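# Set loose board parallel to rail, gauge-width gap

## Task

Place the free board so it runs parallel to the fixed rail, spaced from it by precisely the round gauge's width at each end, and leave that space empty and uncovered along the rail's full length.

## Robot and tools

Robot: two arms on a table. left_arm carries a five-finger left hand and sits on the +y side; right_arm carries a right hand. Calibrated bases (scene frame): left_arm at (-0.010, +0.358, 0) m, right_arm at (-0.028, -0.471, 0) m, each turned very slightly about z. A post stands behind the arms. Loose objects may get an occasional small shove from outside.

Scene frame: origin at table-top height, midway between the nominal bases; +x points out over the table, +z up. Reported hand positions, orientations (quat_wxyz) and velocities use this frame and may be off by a few centimetres.

Hand point: a point fixed to the palm, about 0.15 m out from the wrist flange. Its +z runs along the straightened fingers (fingertips reach 0.06-0.07 m past it), +y points out of the palm, and +x crosses the palm away from the thumb on the right hand but toward the thumb on the left hand. A wrist bracket on the little-finger side can strike things, and with fingers level the wrist may hang lower than the hand and touch the table first.

Row layout (used by execute_actions and move): exactly 28 numbers, each in [-1, 1], always for both arms. Order: left dx, dy, dz, rx, ry, rz; left thumb_turn, thumb_bend, index, middle, ring, little, force_limit, speed; then the same fourteen for the right arm. The six pose numbers are an offset, not a pose: measured along the current Hand target's own axes, counted from the Hand target as it stood when the action or move began (never from the previous row). 1.0 equals 0.6 m of travel or 180 degrees; rx, ry, rz form a single rotation vector. Sending a repeat offset moves the arm further. Zeros in all six mean no new request. The controller limits commanded orientation to 32 degrees from the measured one per step. Hand numbers are absolute targets: -1 open/straight, +1 closed (thumb_turn +1 puts the thumb opposite the fingers). force_limit maps -1..+1 to about 0..10 N at the fingertip (0..15 N for the two thumb motors); speed rises from nearly zero at -1 to full at +0.48 and stays full above. For a soft grip close with speed at -0.94 or lower. Every row must carry hand numbers: to keep a hand unchanged, resend the eight numbers last executed for it (if none yet, its hand_measured plus hand_force_limit and hand_speed). A thick-ish object (0.035-0.065 m) is held with the thumb turned in front and fingers closed.

Tools:
- execute_actions(actions, cameras): actions is a list of actions; each action is a table of up to 15 rows, one per 1/30 s step, the last row held if fewer. Images return only when actions is empty or cameras asks for them.
- move(target, speed, blend, stop_force, zero, blocking, cameras): target is one 28-number row or a list of up to 15 rows, every row an offset from the same starting Hand targets. speed in m/s, 0.002-3.6 (default 0.25), turning limited to twice that in rad/s. blend in metres rounds corners in a list (0 = stop at each). stop_force in newtons, 3-120, ends an arm's path when its wrist sensor feels that much push against its motion; with it, all rows need identical hand numbers and blocking=false is not allowed. zero (default true) re-zeros the sensor before the move. Total time capped at 10 s. Paths are straight and ignore obstacles.
- wait(seconds): 0-3600, sends nothing new.
- stop(): brakes a running move.
- zoom_image(camera, region): region [x0, y0, x1, y1] in pixels, at most 504 by 504, on the newest image of that camera.
- show_instructions(): shows the reference pages.
- zero_wrist_force(arm): 'left_arm' or 'right_arm'.
- finished_scene(scene): scene 1; final and irreversible.

Cameras: cam_head_left, cam_head_right, cam_high, cam_low (896x504), cam_left_wrist, cam_right_wrist (672x504, fisheye).

Results: each arm's end_effector_position (m), quaternion, velocities; Hand target (the last commanded, clipped pose that the next offsets start from; the hand often rests a bit short of it, so send the remainder as an offset); hand_measured, hand_stopped_by (moving, target, force, stalled, fault) and hand_load_n (positive when pushed open; near 0 after a lost grip), in motor order; Wrist force and torque in the hand's own axes plus the peak reading; joint torques; a move: line with the ending (done, off_target, moving, held, fault) and limits (paced = clipped pose, held = steps withheld).

Avoid: contact force near 150 N on any arm part or joint torques at limits (wrist joints 26.6 N m), which stop that arm for 10 s; commanding even slightly past a hard contact, since the arms are stiff; fast touches; collisions between the two arms or closing one hand on the other; paths that bring a wrist near its own base axis (go around instead); long stretched holds that heat motors (85 °C brakes the arm). Do not drop, fling or slam parts, release them while moving, or let anything leave the table. The result must hold once the robot lets go.

Each tool is called as name([rows], argument=value, ...), one row to a line, values as JSON.

Reference images:

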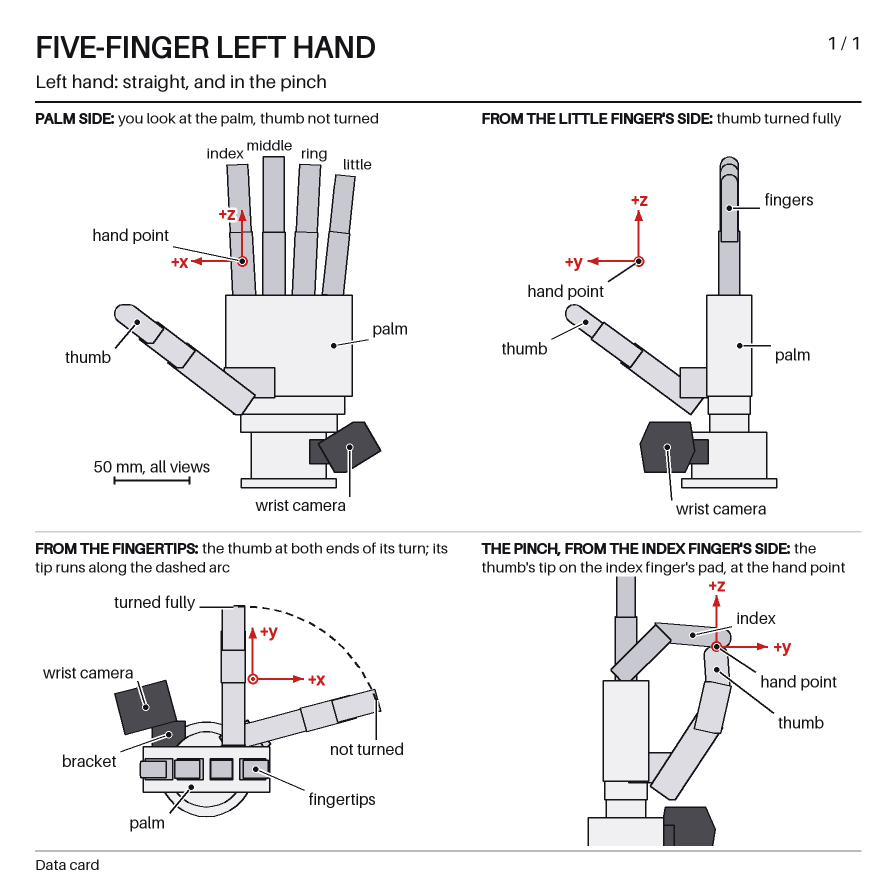

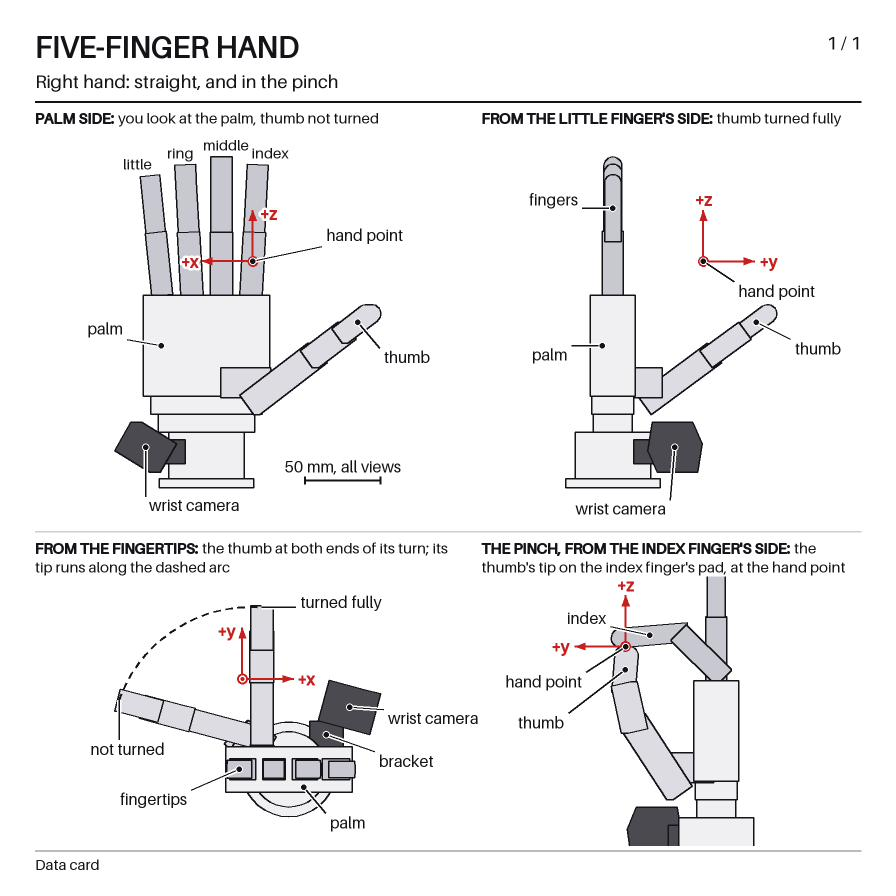

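## Session

execute_actions(actions=[])

Scene clock: 0.00 s.
left_arm: end_effector_position=(+0.2903, +0.1516, +0.3565) hand_measured=(-1.000, -1.000, -1.000, -1.000, -1.000, -1.000) hand_load_n=(+0.0, -0.5, +0.0, +0.0, +0.0, +0.0) hand_stopped_by=(target, target, target, target, target, target) hand_force_limit=0.00 hand_speed=-0.80 end_effector_quat_wxyz=(+0.186, +0.922, -0.340, -0.011) | right_arm: end_effector_position=(+0.5379, -0.2113, +0.3453) hand_measured=(-1.000, -1.000, -1.000, -1.000, -1.000, -1.000) hand_load_n=(+0.0, +0.0, +0.0, +0.0, +0.0, +0.0) hand_stopped_by=(target, target, target, target, target, target) hand_force_limit=0.00 hand_speed=-0.80 end_effector_quat_wxyz=(-0.406, +0.434, -0.513, +0.620)
Joint positions: left_arm=[3.381 -1.66 -1.592 1.454 -1.269 2.524] | right_arm=[0.491 -1.501 1.768 -0.402 2.326 -3.357]
Joint velocities: within noise
Joint torques (N m): no reading
Motor temperatures (°C): left_arm=[29 29 26 33 36 33] | right_arm=[32 26 32 39 39 36]
Wrist force (N): no reading
Wrist torque (N m): no reading
Wrist force, peak (N): no reading
Hand target: left_arm +0.2903, +0.1516, +0.3565; +0.186, +0.922, -0.340, -0.011 | right_arm +0.5379, -0.2113, +0.3453; -0.406, +0.434, -0.513, +0.620

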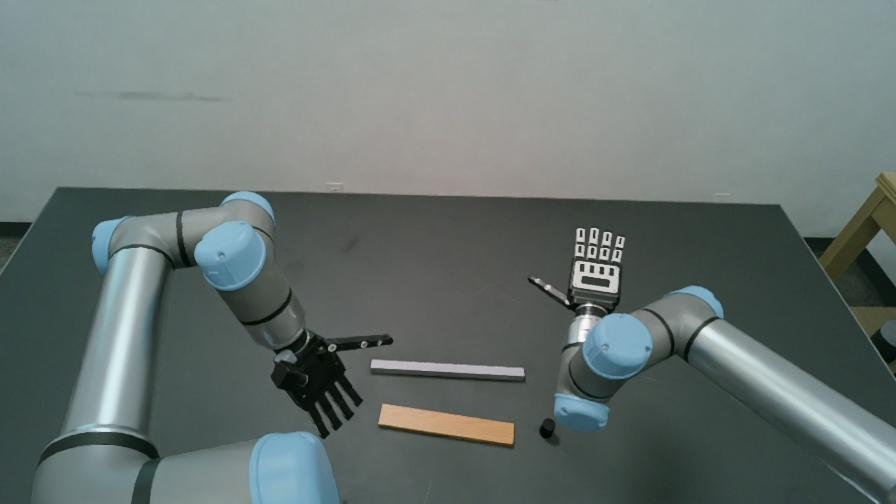

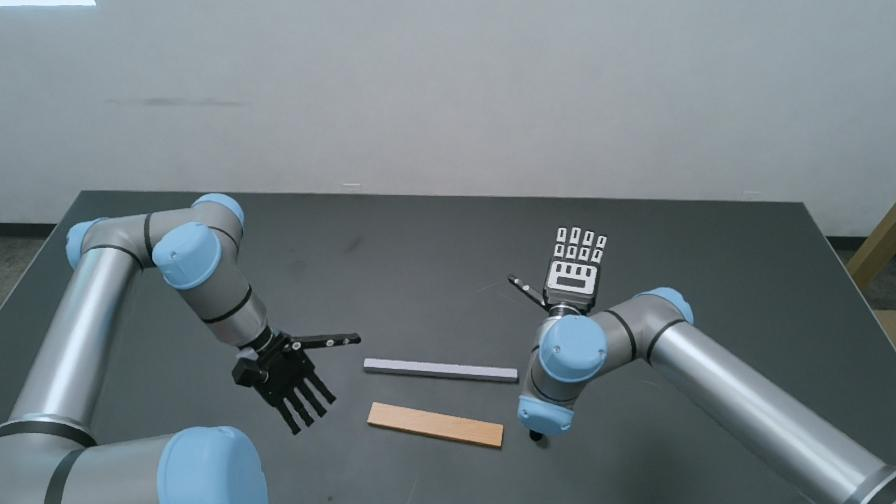

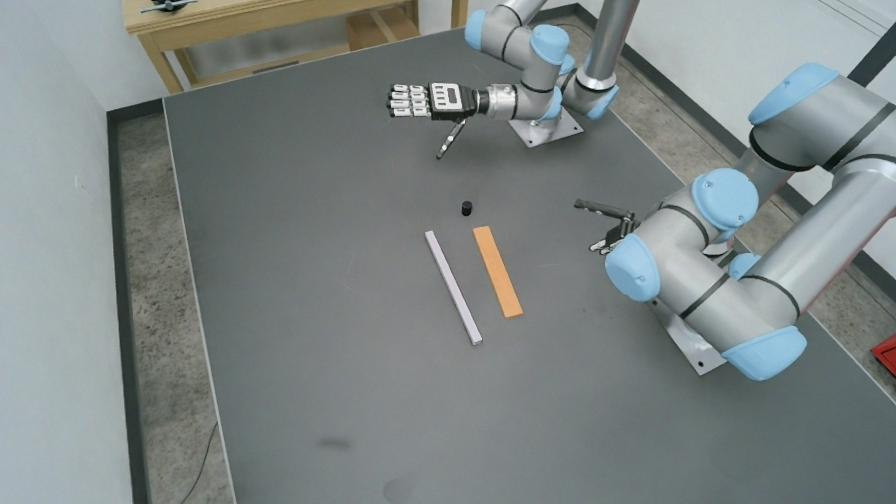

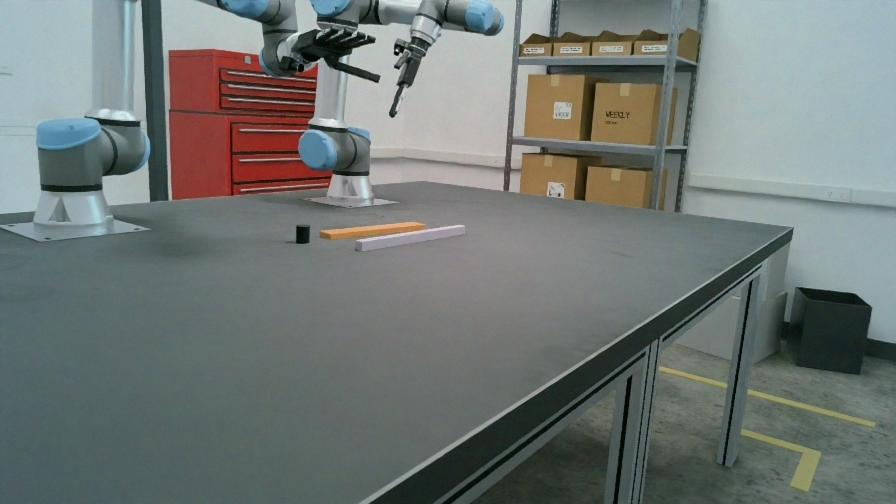

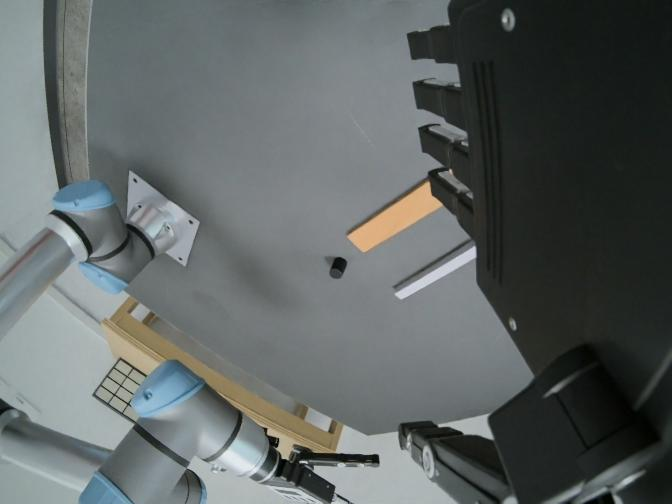

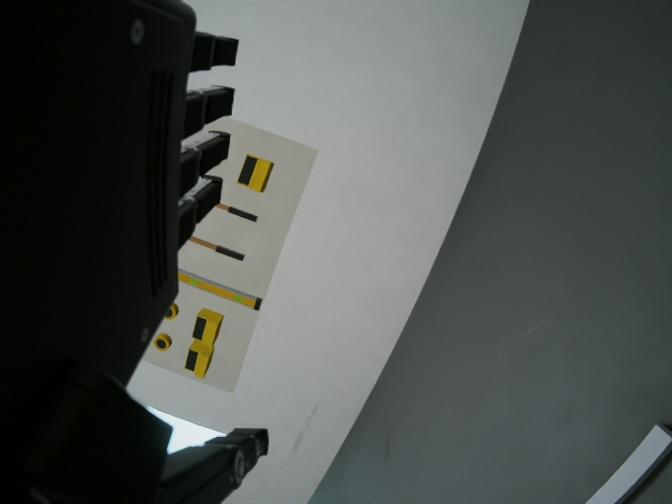

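zoom_image(camera="cam_head_left", region=[350, 330, 600, 470])

zoom_image(camera="cam_high", region=[400, 180, 560, 360])

zoom_image(camera="cam_low", region=[280, 200, 480, 270])

zoom_image(camera="cam_left_wrist", region=[300, 150, 500, 320])

Scaled by 2.016.

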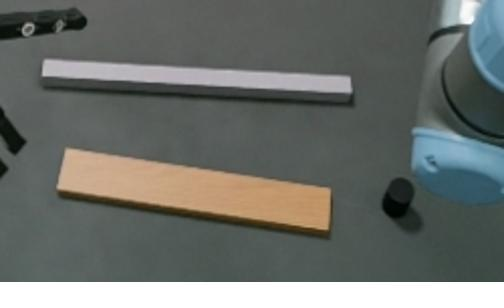

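Scaled by 2.800.

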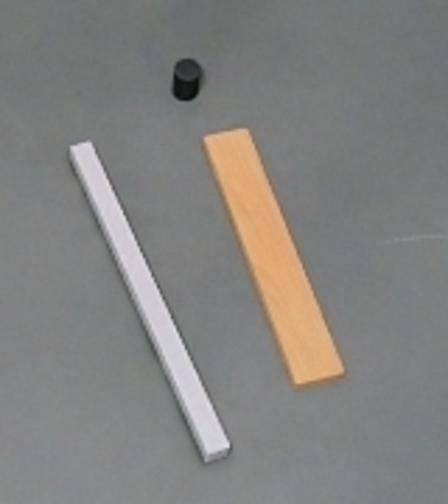

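Scaled by 2.520.

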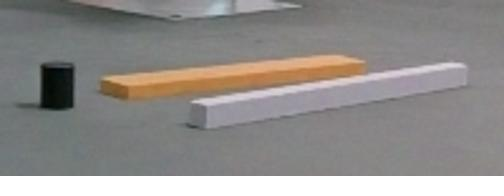

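Scaled by 2.520 from the camera's image (finer frame: 960x720).

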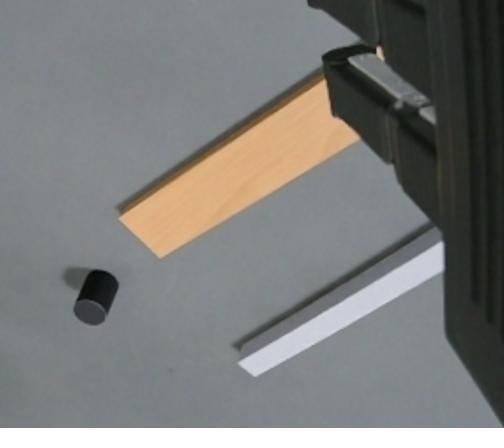

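move(target=[0,0,0,0.0991,0.1115,-0.7146,-1,-1,-1,1,1,1,0,0,0,0,0,-0.5205,-0.1086,-0.04,-1,-1,-1,1,1,1,0,0], speed=0.4, cameras=["cam_head_left","cam_high"])

Scene clock: 94.47 s.
left_arm: end_effector_position=(+0.2903, +0.1516, +0.3565) hand_measured=(-1.000, -1.000, -1.000, +1.000, +1.000, +1.000) hand_load_n=(+0.0, +0.0, +0.0, +0.0, +0.0, -0.5) hand_stopped_by=(target, target, target, target, target, target) hand_force_limit=0.00 hand_speed=0.00 end_effector_quat_wxyz=(+0.000, +0.707, +0.707, -0.001) end_effector_velocity=(+0.000, +0.000, +0.000) end_effector_angular_velocity=(-0.002, -0.003, +0.006) | right_arm: end_effector_position=(+0.5363, -0.2118, +0.3442) hand_measured=(-1.000, -1.000, -1.000, +1.000, +1.000, +1.000) hand_load_n=(+0.0, +0.0, +0.0, +0.0, +0.0, +0.0) hand_stopped_by=(target, target, target, target, target, target) hand_force_limit=0.00 hand_speed=0.00 end_effector_quat_wxyz=(-0.128, +0.677, -0.725, +0.030)
Joint positions: left_arm=[2.797 -1.614 -1.477 1.52 -1.57 -0.372] | right_arm=[0.121 -0.608 0.035 1.903 1.465 -2.959]
Joint velocities: left_arm=[0 0 0.001 0.002 0.001 -0.006] | right_arm=[within noise]
Joint torques (N m): left_arm=[8.78 25.71 8.62 0.48 1.9 -1.24] | right_arm=[4.69 -53.54 -4.34 1.21 2.2 1.53]
Wrist force (N): left_arm=[0.3 0.7 0.5] | right_arm=[1.1 -2.5 1.1]
Wrist torque (N m): left_arm=[0.09 -0.02 0.05] | right_arm=[-0.34 -0.12 0.03]
Wrist force, peak (N): left_arm=[0.3 1.1 0.6] | right_arm=[1.5 -2.7 1.6]
Hand target: left_arm +0.2903, +0.1516, +0.3565; +0.000, +0.707, +0.707, -0.001 | right_arm +0.5379, -0.2113, +0.3453; +0.000, +0.707, -0.707, +0.000
Off the commanded pose: left_arm 0.000 m, 0 deg | right_arm 0.002 m, 16 deg.
elbow stopped short (right arm): the move would have taken joint 3 (elbow) straighter than the controller allows.
move: off_target (right_arm)

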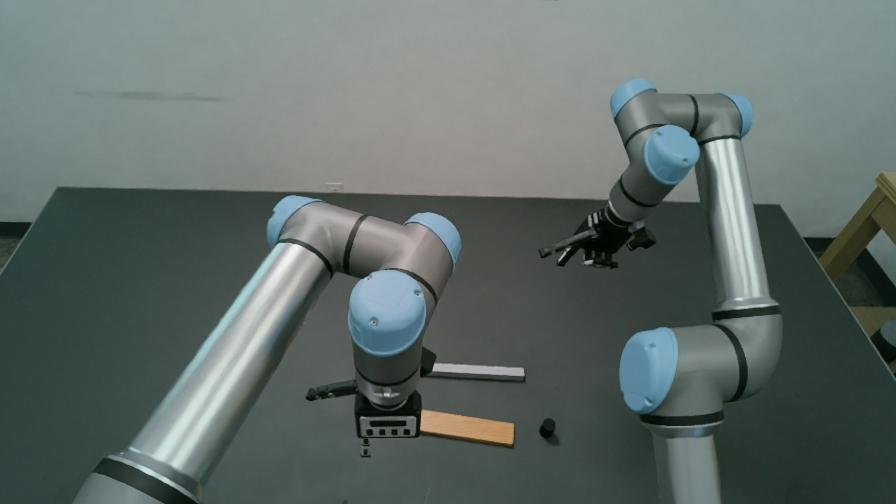

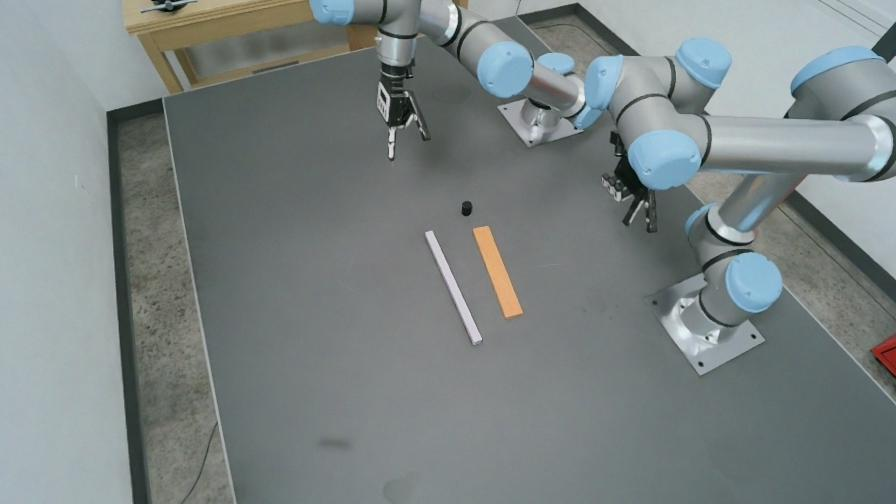

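move([
  [0,0,0,0,0,0,-1,-1,-1,1,1,1,0,0,0.0667,0.2,0.1333,0,0,0,-1,-1,-1,1,1,1,0,0],
  [0,0,0,0,0,0,-1,-1,-1,1,1,1,0,0,0.0667,0.2,0.1333,0,0,0.5,-1,-1,-1,1,1,1,0,0],
  [0,0,0,0,0,0,-1,-1,-1,1,1,1,0,0,0.0667,0.2,0.1333,0,0,0.99,-1,-1,-1,1,1,1,0,0],
], speed=0.5, blend=0.02, cameras=["cam_head_left","cam_high"])

Scene clock: 110.40 s.
left_arm: end_effector_position=(+0.2903, +0.1516, +0.3565) hand_measured=(-1.000, -1.000, -1.000, +1.000, +1.000, +1.000) hand_load_n=(+0.0, +0.0, +0.0, +0.0, +0.0, +0.0) hand_stopped_by=(target, target, target, target, target, target) hand_force_limit=0.00 hand_speed=0.00 end_effector_quat_wxyz=(+0.000, +0.707, +0.707, -0.001) | right_arm: end_effector_position=(+0.4179, -0.2514, +0.2654) hand_measured=(-1.000, -1.000, -1.000, +1.000, +1.000, +1.000) hand_load_n=(+0.0, +0.0, +0.0, +0.0, +0.0, +0.0) hand_stopped_by=(target, target, target, target, target, target) hand_force_limit=0.00 hand_speed=0.00 end_effector_quat_wxyz=(+0.000, +0.696, +0.718, +0.000) end_effector_velocity=(+0.000, +0.000, +0.000) end_effector_angular_velocity=(+0.001, -0.001, -0.006)
Joint positions: left_arm=[2.797 -1.614 -1.477 1.52 -1.57 -0.372] | right_arm=[0.298 -1.214 1.329 1.456 1.571 0.246]
Joint velocities: left_arm=[within noise] | right_arm=[0 0 0.001 -0.001 0 0.006]
Joint torques (N m): left_arm=[10.89 31.57 5.84 0 1.51 1.12] | right_arm=[-5.62 -51.08 -9.03 -0.34 -1.09 1.9]
Wrist force (N): left_arm=[0.3 0.8 0.6] | right_arm=[0.6 -2.4 1.5]
Wrist torque (N m): left_arm=[0.11 -0.01 0.04] | right_arm=[-0.39 -0.04 0.08]
Wrist force, peak (N): left_arm=[0.4 1.2 0.6] | right_arm=[1.7 0.6 5.2]
Hand target: left_arm +0.2903, +0.1516, +0.3565; +0.000, +0.707, +0.707, -0.001 | right_arm +0.4179, -0.2513, +0.2654; +0.000, +0.696, +0.718, +0.000
Off the commanded pose: left_arm 0.000 m, 0 deg | right_arm 0.000 m, 0 deg.
move: done

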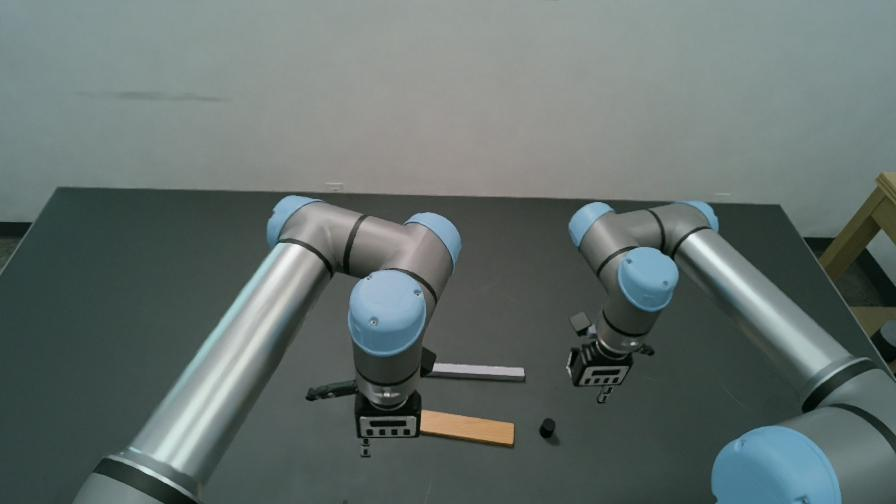

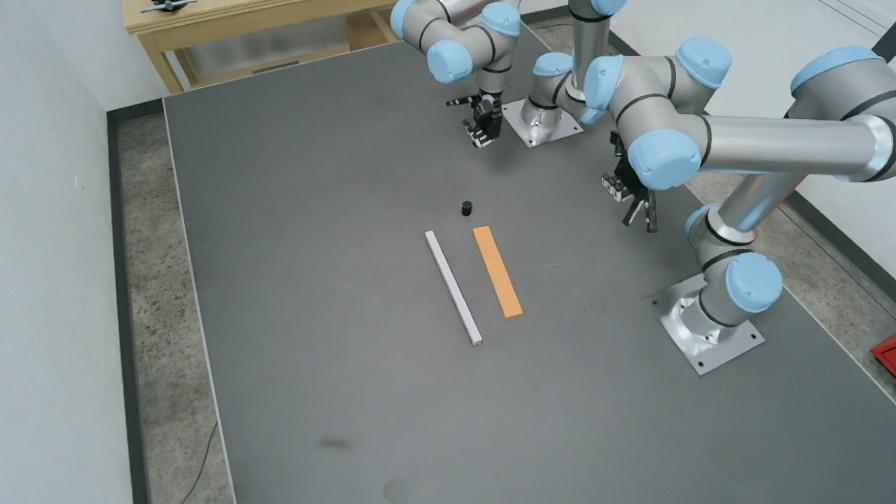

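move(target=[0,0,0.45,0,0,0,-1,-1,-1,1,1,1,0,0,0,0,0.3,0,0,0.01,-1,-1,-1,1,1,1,0,0], speed=0.2)

zero_wrist_force(arm="right_arm")

zero_wrist_force(arm="left_arm")

move(target=[0,0,0.1,0,0,0,-1,-1,-1,1,1,1,0,0,0,0,0.1,0,0,0,-1,-1,-1,1,1,1,0,0], speed=0.01, stop_force=4, cameras=["cam_head_left","cam_head_right","cam_high","cam_low"])

Scene clock: 122.73 s.
left_arm: end_effector_position=(+0.2900, +0.1514, +0.0866) hand_measured=(-1.000, -1.000, -1.000, +1.000, +1.000, +1.000) hand_load_n=(+0.0, +0.0, +0.0, +0.0, +0.0, +0.0) hand_stopped_by=(target, target, target, target, target, target) hand_force_limit=0.00 hand_speed=0.00 end_effector_quat_wxyz=(+0.000, +0.707, +0.707, -0.001) | right_arm: end_effector_position=(+0.4178, -0.2513, +0.0854) hand_measured=(-1.000, -1.000, -1.000, +1.000, +1.000, +1.000) hand_load_n=(+0.0, +0.0, +0.0, +0.0, +0.0, +0.0) hand_stopped_by=(target, target, target, target, target, target) hand_force_limit=0.00 hand_speed=0.00 end_effector_quat_wxyz=(+0.000, +0.707, +0.707, +0.000)
Joint positions: left_arm=[2.796 -1.806 -1.991 2.225 -1.57 -0.373] | right_arm=[0.302 -1.073 1.61 1.035 1.571 0.282]
Joint torques (N m): left_arm=[-10.3 13.26 12.87 0.55 -1.09 -1.06] | right_arm=[2.08 -46.73 -16.76 0.59 -1.27 -2.01]
Wrist force (N): left_arm=[0.3 1.2 0.1] | right_arm=[1.0 -2.2 1.6]
Wrist torque (N m): left_arm=[0.18 -0.04 0.02] | right_arm=[-0.33 -0.10 0.08]
Wrist force, peak (N): left_arm=[-0.3 0.8 2.1] | right_arm=[0.9 -2.3 2.5]
Hand target: left_arm +0.2900, +0.1514, +0.0865; +0.000, +0.707, +0.707, -0.001 | right_arm +0.4178, -0.2513, +0.0854; +0.000, +0.707, +0.707, +0.000
Off the commanded pose: left_arm 0.000 m, 0 deg | right_arm 0.000 m, 0 deg.
move: done

Wrist force sensor zeroed.

Wrist force sensor zeroed.

Scene clock: 125.97 s.
left_arm: end_effector_position=(+0.2899, +0.1514, +0.0647) hand_measured=(-1.000, -1.000, -1.000, +1.000, +1.000, +1.000) hand_load_n=(+0.0, +0.0, -0.5, +0.0, +0.0, +0.0) hand_stopped_by=(target, target, target, target, target, target) hand_force_limit=0.00 hand_speed=0.00 end_effector_quat_wxyz=(+0.000, +0.707, +0.707, -0.001) | right_arm: end_effector_position=(+0.4178, -0.2513, +0.0651) hand_measured=(-1.000, -1.000, -1.000, +1.000, +1.000, +1.000) hand_load_n=(+0.0, +0.0, +0.0, +0.0, +0.0, +0.0) hand_stopped_by=(target, target, target, target, target, target) hand_force_limit=0.00 hand_speed=0.00 end_effector_quat_wxyz=(+0.000, +0.707, +0.707, +0.000)
Joint positions: left_arm=[2.796 -1.842 -2.014 2.284 -1.57 -0.373] | right_arm=[0.302 -1.048 1.629 0.99 1.571 0.282]
Joint torques (N m): left_arm=[-9.28 35.05 25.76 -4.29 -1.99 -1.05] | right_arm=[-5.32 -52.05 -21.59 4.52 1.5 -0.98]
Wrist force (N, zeroed by zero_wrist_force): left_arm=[0.0 -0.5 -5.0] | right_arm=[-0.5 -0.3 -4.1]
Wrist torque (N m, zeroed by zero_wrist_force): left_arm=[0.26 0.02 0.02] | right_arm=[0.20 0.13 -0.03]
Wrist force, peak (N, zeroed by zero_wrist_force): left_arm=[0.1 -0.3 -15.0] | right_arm=[-1.2 -0.5 -11.6]
Hand target: left_arm +0.2899, +0.1514, +0.0647; +0.000, +0.707, +0.707, -0.001 (not the last commanded pose) | right_arm +0.4178, -0.2513, +0.0651; +0.000, +0.707, +0.707, +0.000 (not the last commanded pose)
Off the commanded pose: left_arm 0.038 m, 0 deg | right_arm 0.040 m, 0 deg.
move: contact (left_arm, right_arm)

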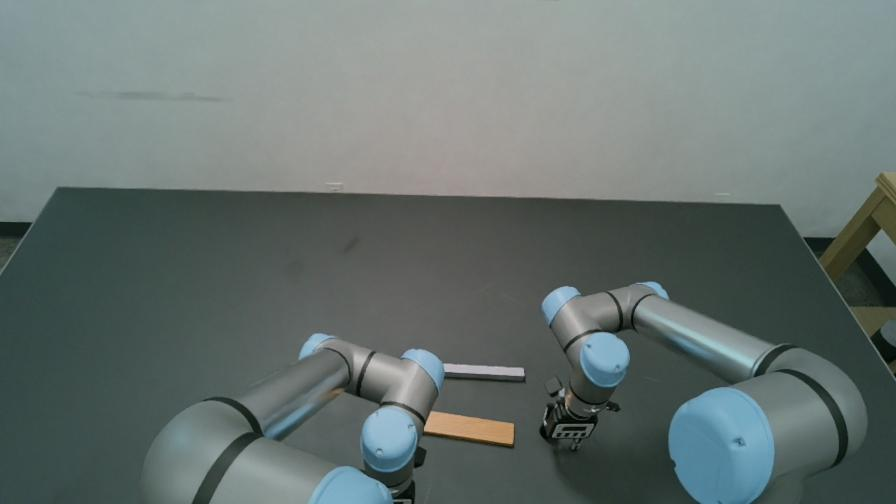

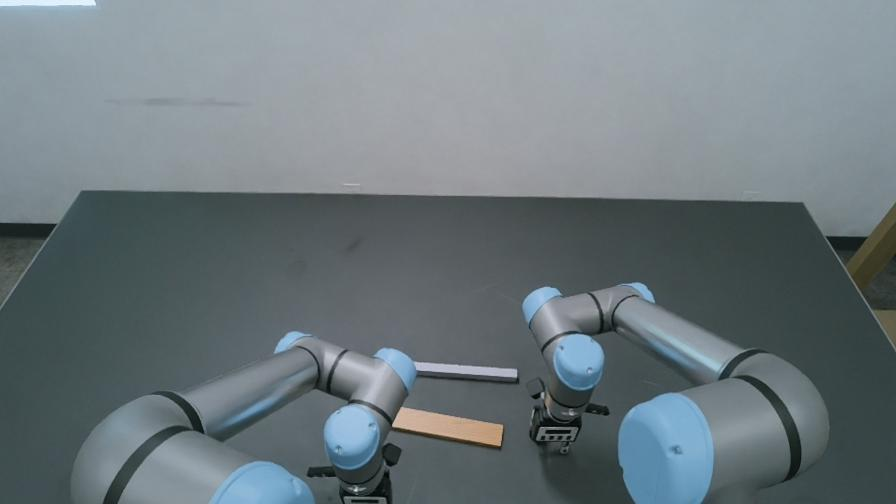

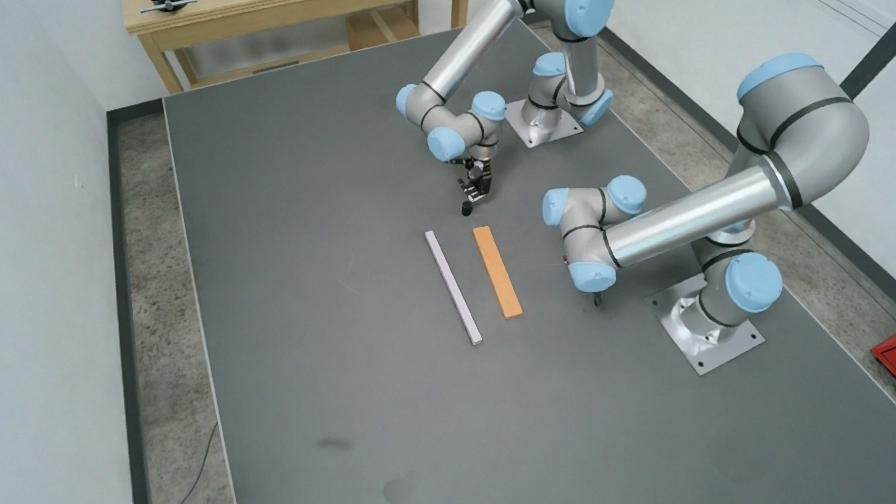

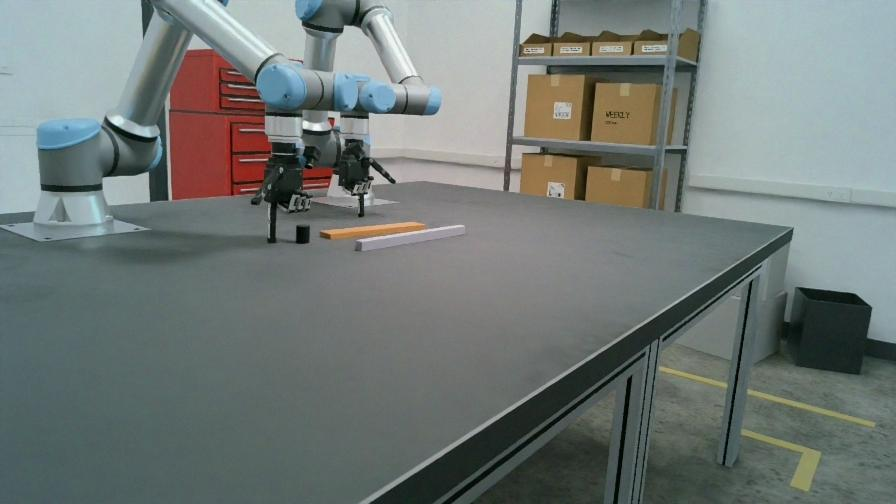

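zoom_image(camera="cam_head_left", region=[520, 370, 620, 470])

zoom_image(camera="cam_high", region=[400, 150, 560, 330])

zoom_image(camera="cam_low", region=[240, 180, 480, 260])

Scaled by 5.040.

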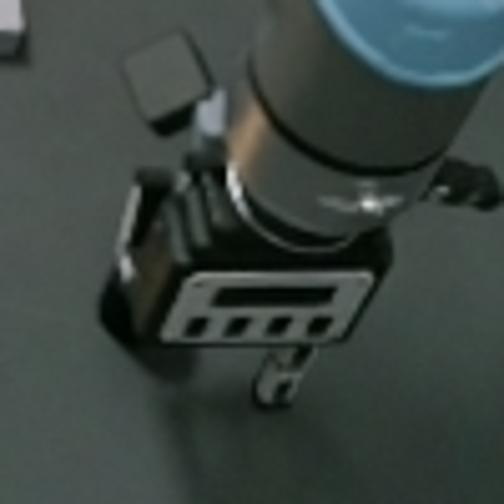

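Scaled by 2.800.

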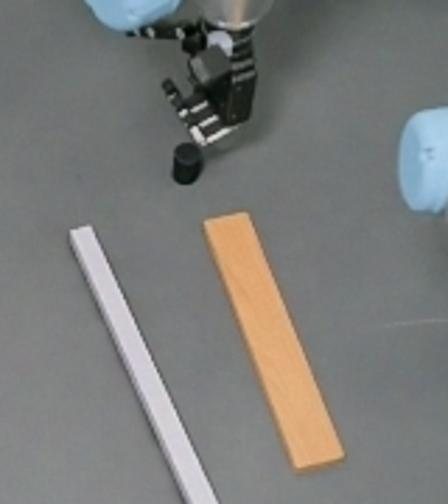

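Scaled by 2.100.

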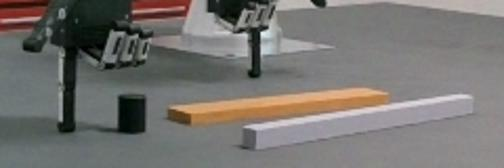

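move(target=[0,0,-0.2,0,0,0,-1,-1,-1,1,1,1,0,0,0,-0.1333,-0.2,0,0,0,-1,-1,-1,-1,1,1,0,0], speed=0.15, cameras=["cam_head_left","cam_head_right","cam_high"])

zoom_image(camera="cam_head_left", region=[460, 350, 620, 470])

zoom_image(camera="cam_head_right", region=[460, 350, 620, 470])

Scene clock: 171.43 s.
left_arm: end_effector_position=(+0.2901, +0.1515, +0.1847) hand_measured=(-1.000, -1.000, -1.000, +1.000, +1.000, +1.000) hand_load_n=(+0.0, +0.0, -0.5, +0.0, +0.0, +0.0) hand_stopped_by=(target, target, target, target, target, target) hand_force_limit=0.00 hand_speed=0.00 end_effector_quat_wxyz=(+0.000, +0.707, +0.707, -0.001) | right_arm: end_effector_position=(+0.3379, -0.2514, +0.1851) hand_measured=(-1.000, -1.000, -1.000, -1.000, +1.000, +1.000) hand_load_n=(+0.0, +0.0, +0.0, +0.0, +0.0, +0.0) hand_stopped_by=(target, target, target, target, target, target) hand_force_limit=0.00 hand_speed=0.00 end_effector_quat_wxyz=(+0.000, +0.707, +0.707, +0.000)
Joint positions: left_arm=[2.797 -1.683 -1.851 1.962 -1.57 -0.373] | right_arm=[0.362 -1.321 1.683 1.209 1.571 0.342]
Joint torques (N m): left_arm=[9.57 9.39 13.67 -4.09 -1.15 1.02] | right_arm=[-3.43 -38.69 -24.27 3.54 0.37 -1.76]
Wrist force (N, zeroed by zero_wrist_force): left_arm=[-0.6 -0.4 0.5] | right_arm=[-0.3 -0.2 -0.4]
Wrist torque (N m, zeroed by zero_wrist_force): left_arm=[-0.10 0.13 -0.15] | right_arm=[0.03 0.03 0.06]
Wrist force, peak (N, zeroed by zero_wrist_force): left_arm=[0.0 -0.7 -5.2] | right_arm=[-0.3 -0.1 -4.3]
Hand target: left_arm +0.2901, +0.1515, +0.1847; +0.000, +0.707, +0.707, -0.001 | right_arm +0.3379, -0.2514, +0.1852; +0.000, +0.707, +0.707, +0.000
Off the commanded pose: left_arm 0.000 m, 0 deg | right_arm 0.000 m, 0 deg.
move: done

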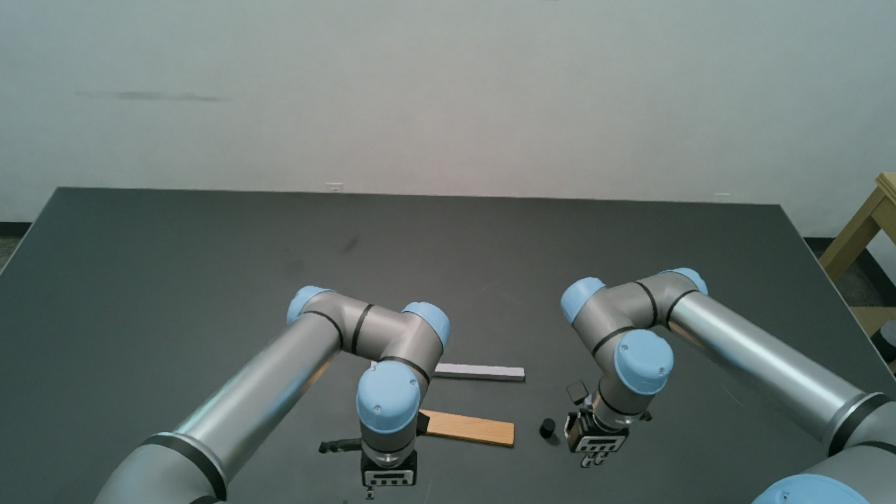

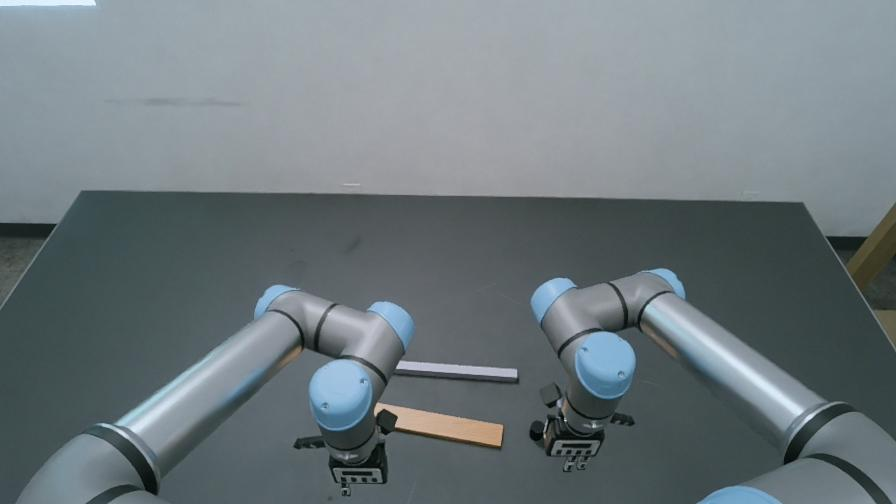

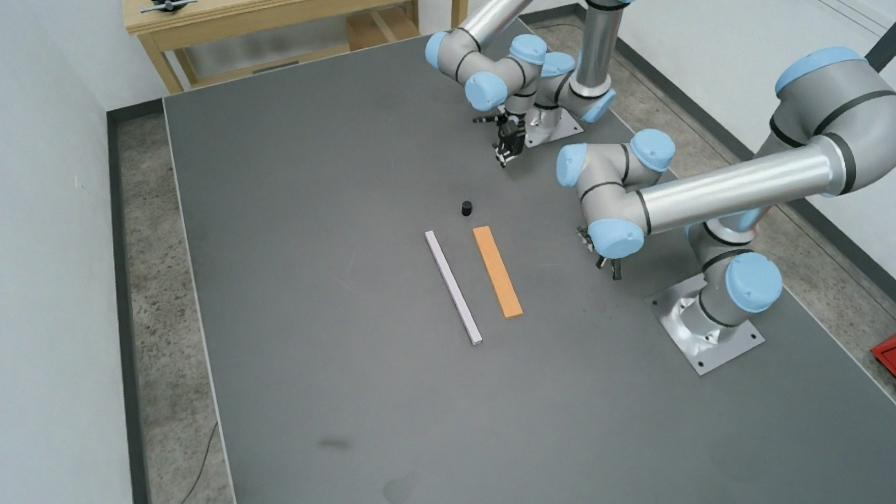

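Scaled by 3.150.

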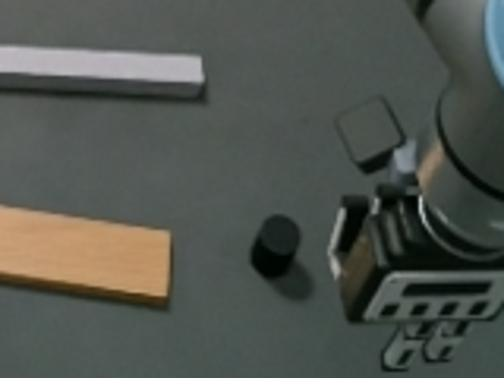

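Scaled by 3.150.

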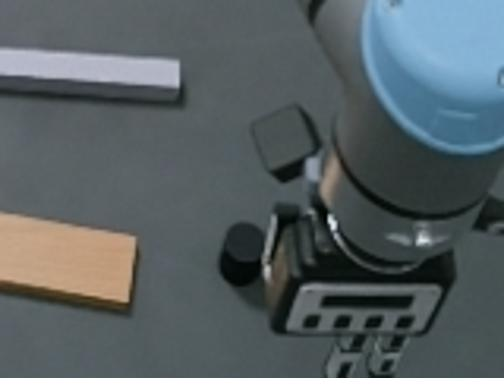

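move(target=[0,0,0,0,0,0,-1,-1,-1,1,1,1,0,0,0.06,0.03,0.185,0,0,0,-1,-1,-1,-1,1,1,0,0], speed=0.15, cameras=["cam_head_left","cam_head_right","cam_high"])

zoom_image(camera="cam_head_left", region=[500, 380, 620, 480])

zoom_image(camera="cam_high", region=[420, 130, 540, 230])

Scene clock: 179.83 s.
left_arm: end_effector_position=(+0.2901, +0.1515, +0.1847) hand_measured=(-1.000, -1.000, -1.000, +1.000, +1.000, +1.000) hand_load_n=(+0.0, +0.0, +0.0, +0.0, +0.0, +0.0) hand_stopped_by=(target, target, target, target, target, target) hand_force_limit=0.00 hand_speed=0.00 end_effector_quat_wxyz=(+0.000, +0.707, +0.707, -0.001) | right_arm: end_effector_position=(+0.3558, -0.2153, +0.0743) hand_measured=(-1.000, -1.000, -1.000, -1.000, +1.000, +1.000) hand_load_n=(+0.0, +0.0, +0.0, +0.0, +0.0, +0.5) hand_stopped_by=(target, target, target, target, target, target) hand_force_limit=0.00 hand_speed=0.00 end_effector_quat_wxyz=(+0.000, +0.707, +0.707, +0.000)
Joint positions: left_arm=[2.797 -1.683 -1.85 1.962 -1.57 -0.373] | right_arm=[0.431 -1.117 1.713 0.976 1.57 0.411]
Joint torques (N m): left_arm=[1.86 5.83 30.68 -4.8 1.41 -0.53] | right_arm=[-3.74 -29.61 -15.58 1.72 2.01 -1.75]
Wrist force (N, zeroed by zero_wrist_force): left_arm=[-0.4 -0.5 0.5] | right_arm=[-0.3 -0.2 -0.3]
Wrist torque (N m, zeroed by zero_wrist_force): left_arm=[-0.11 0.10 -0.14] | right_arm=[-0.01 0.04 0.07]
Wrist force, peak (N, zeroed by zero_wrist_force): left_arm=[-1.0 -0.4 0.7] | right_arm=[-0.7 -0.4 -1.8]
Hand target: left_arm +0.2901, +0.1515, +0.1847; +0.000, +0.707, +0.707, -0.001 | right_arm +0.3558, -0.2153, +0.0742; +0.000, +0.707, +0.707, +0.000
Off the commanded pose: left_arm 0.000 m, 0 deg | right_arm 0.000 m, 0 deg.
move: done

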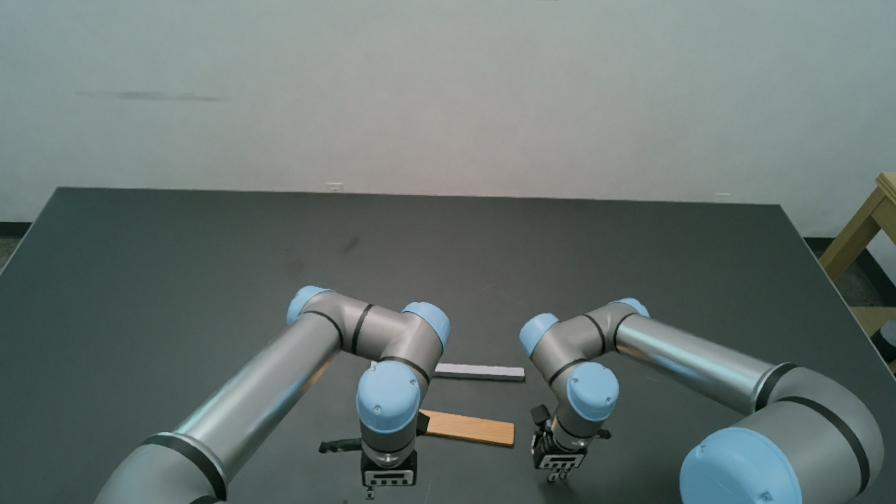

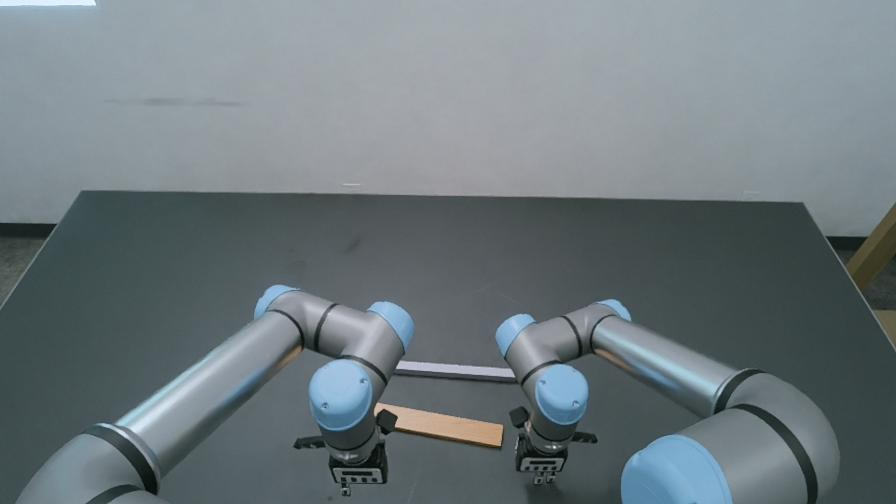

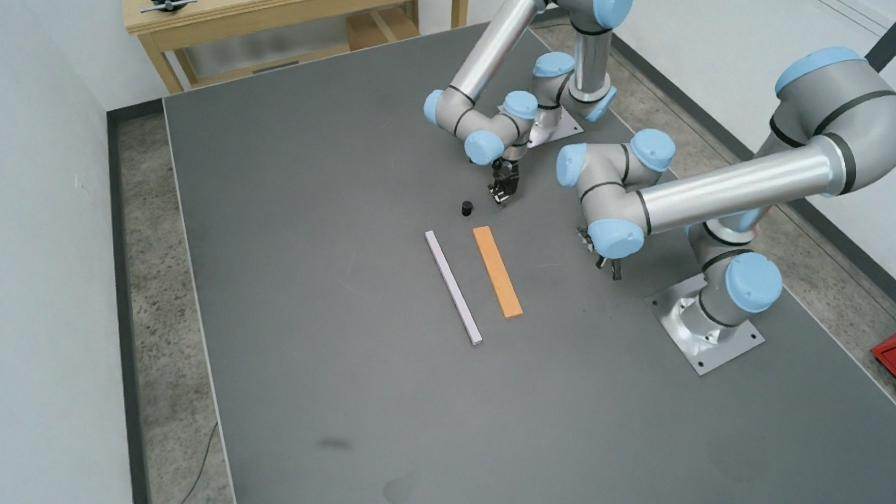

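Scaled by 4.200.

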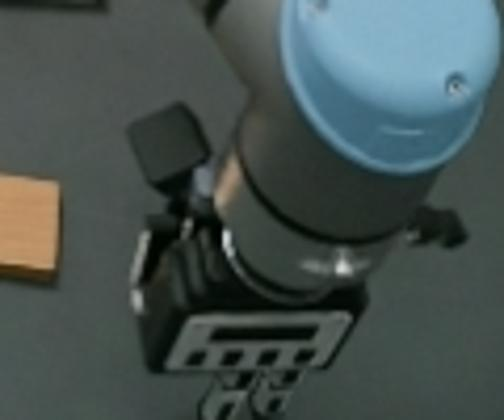

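Scaled by 4.200.

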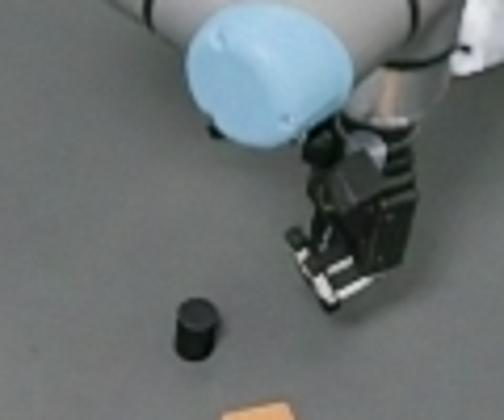

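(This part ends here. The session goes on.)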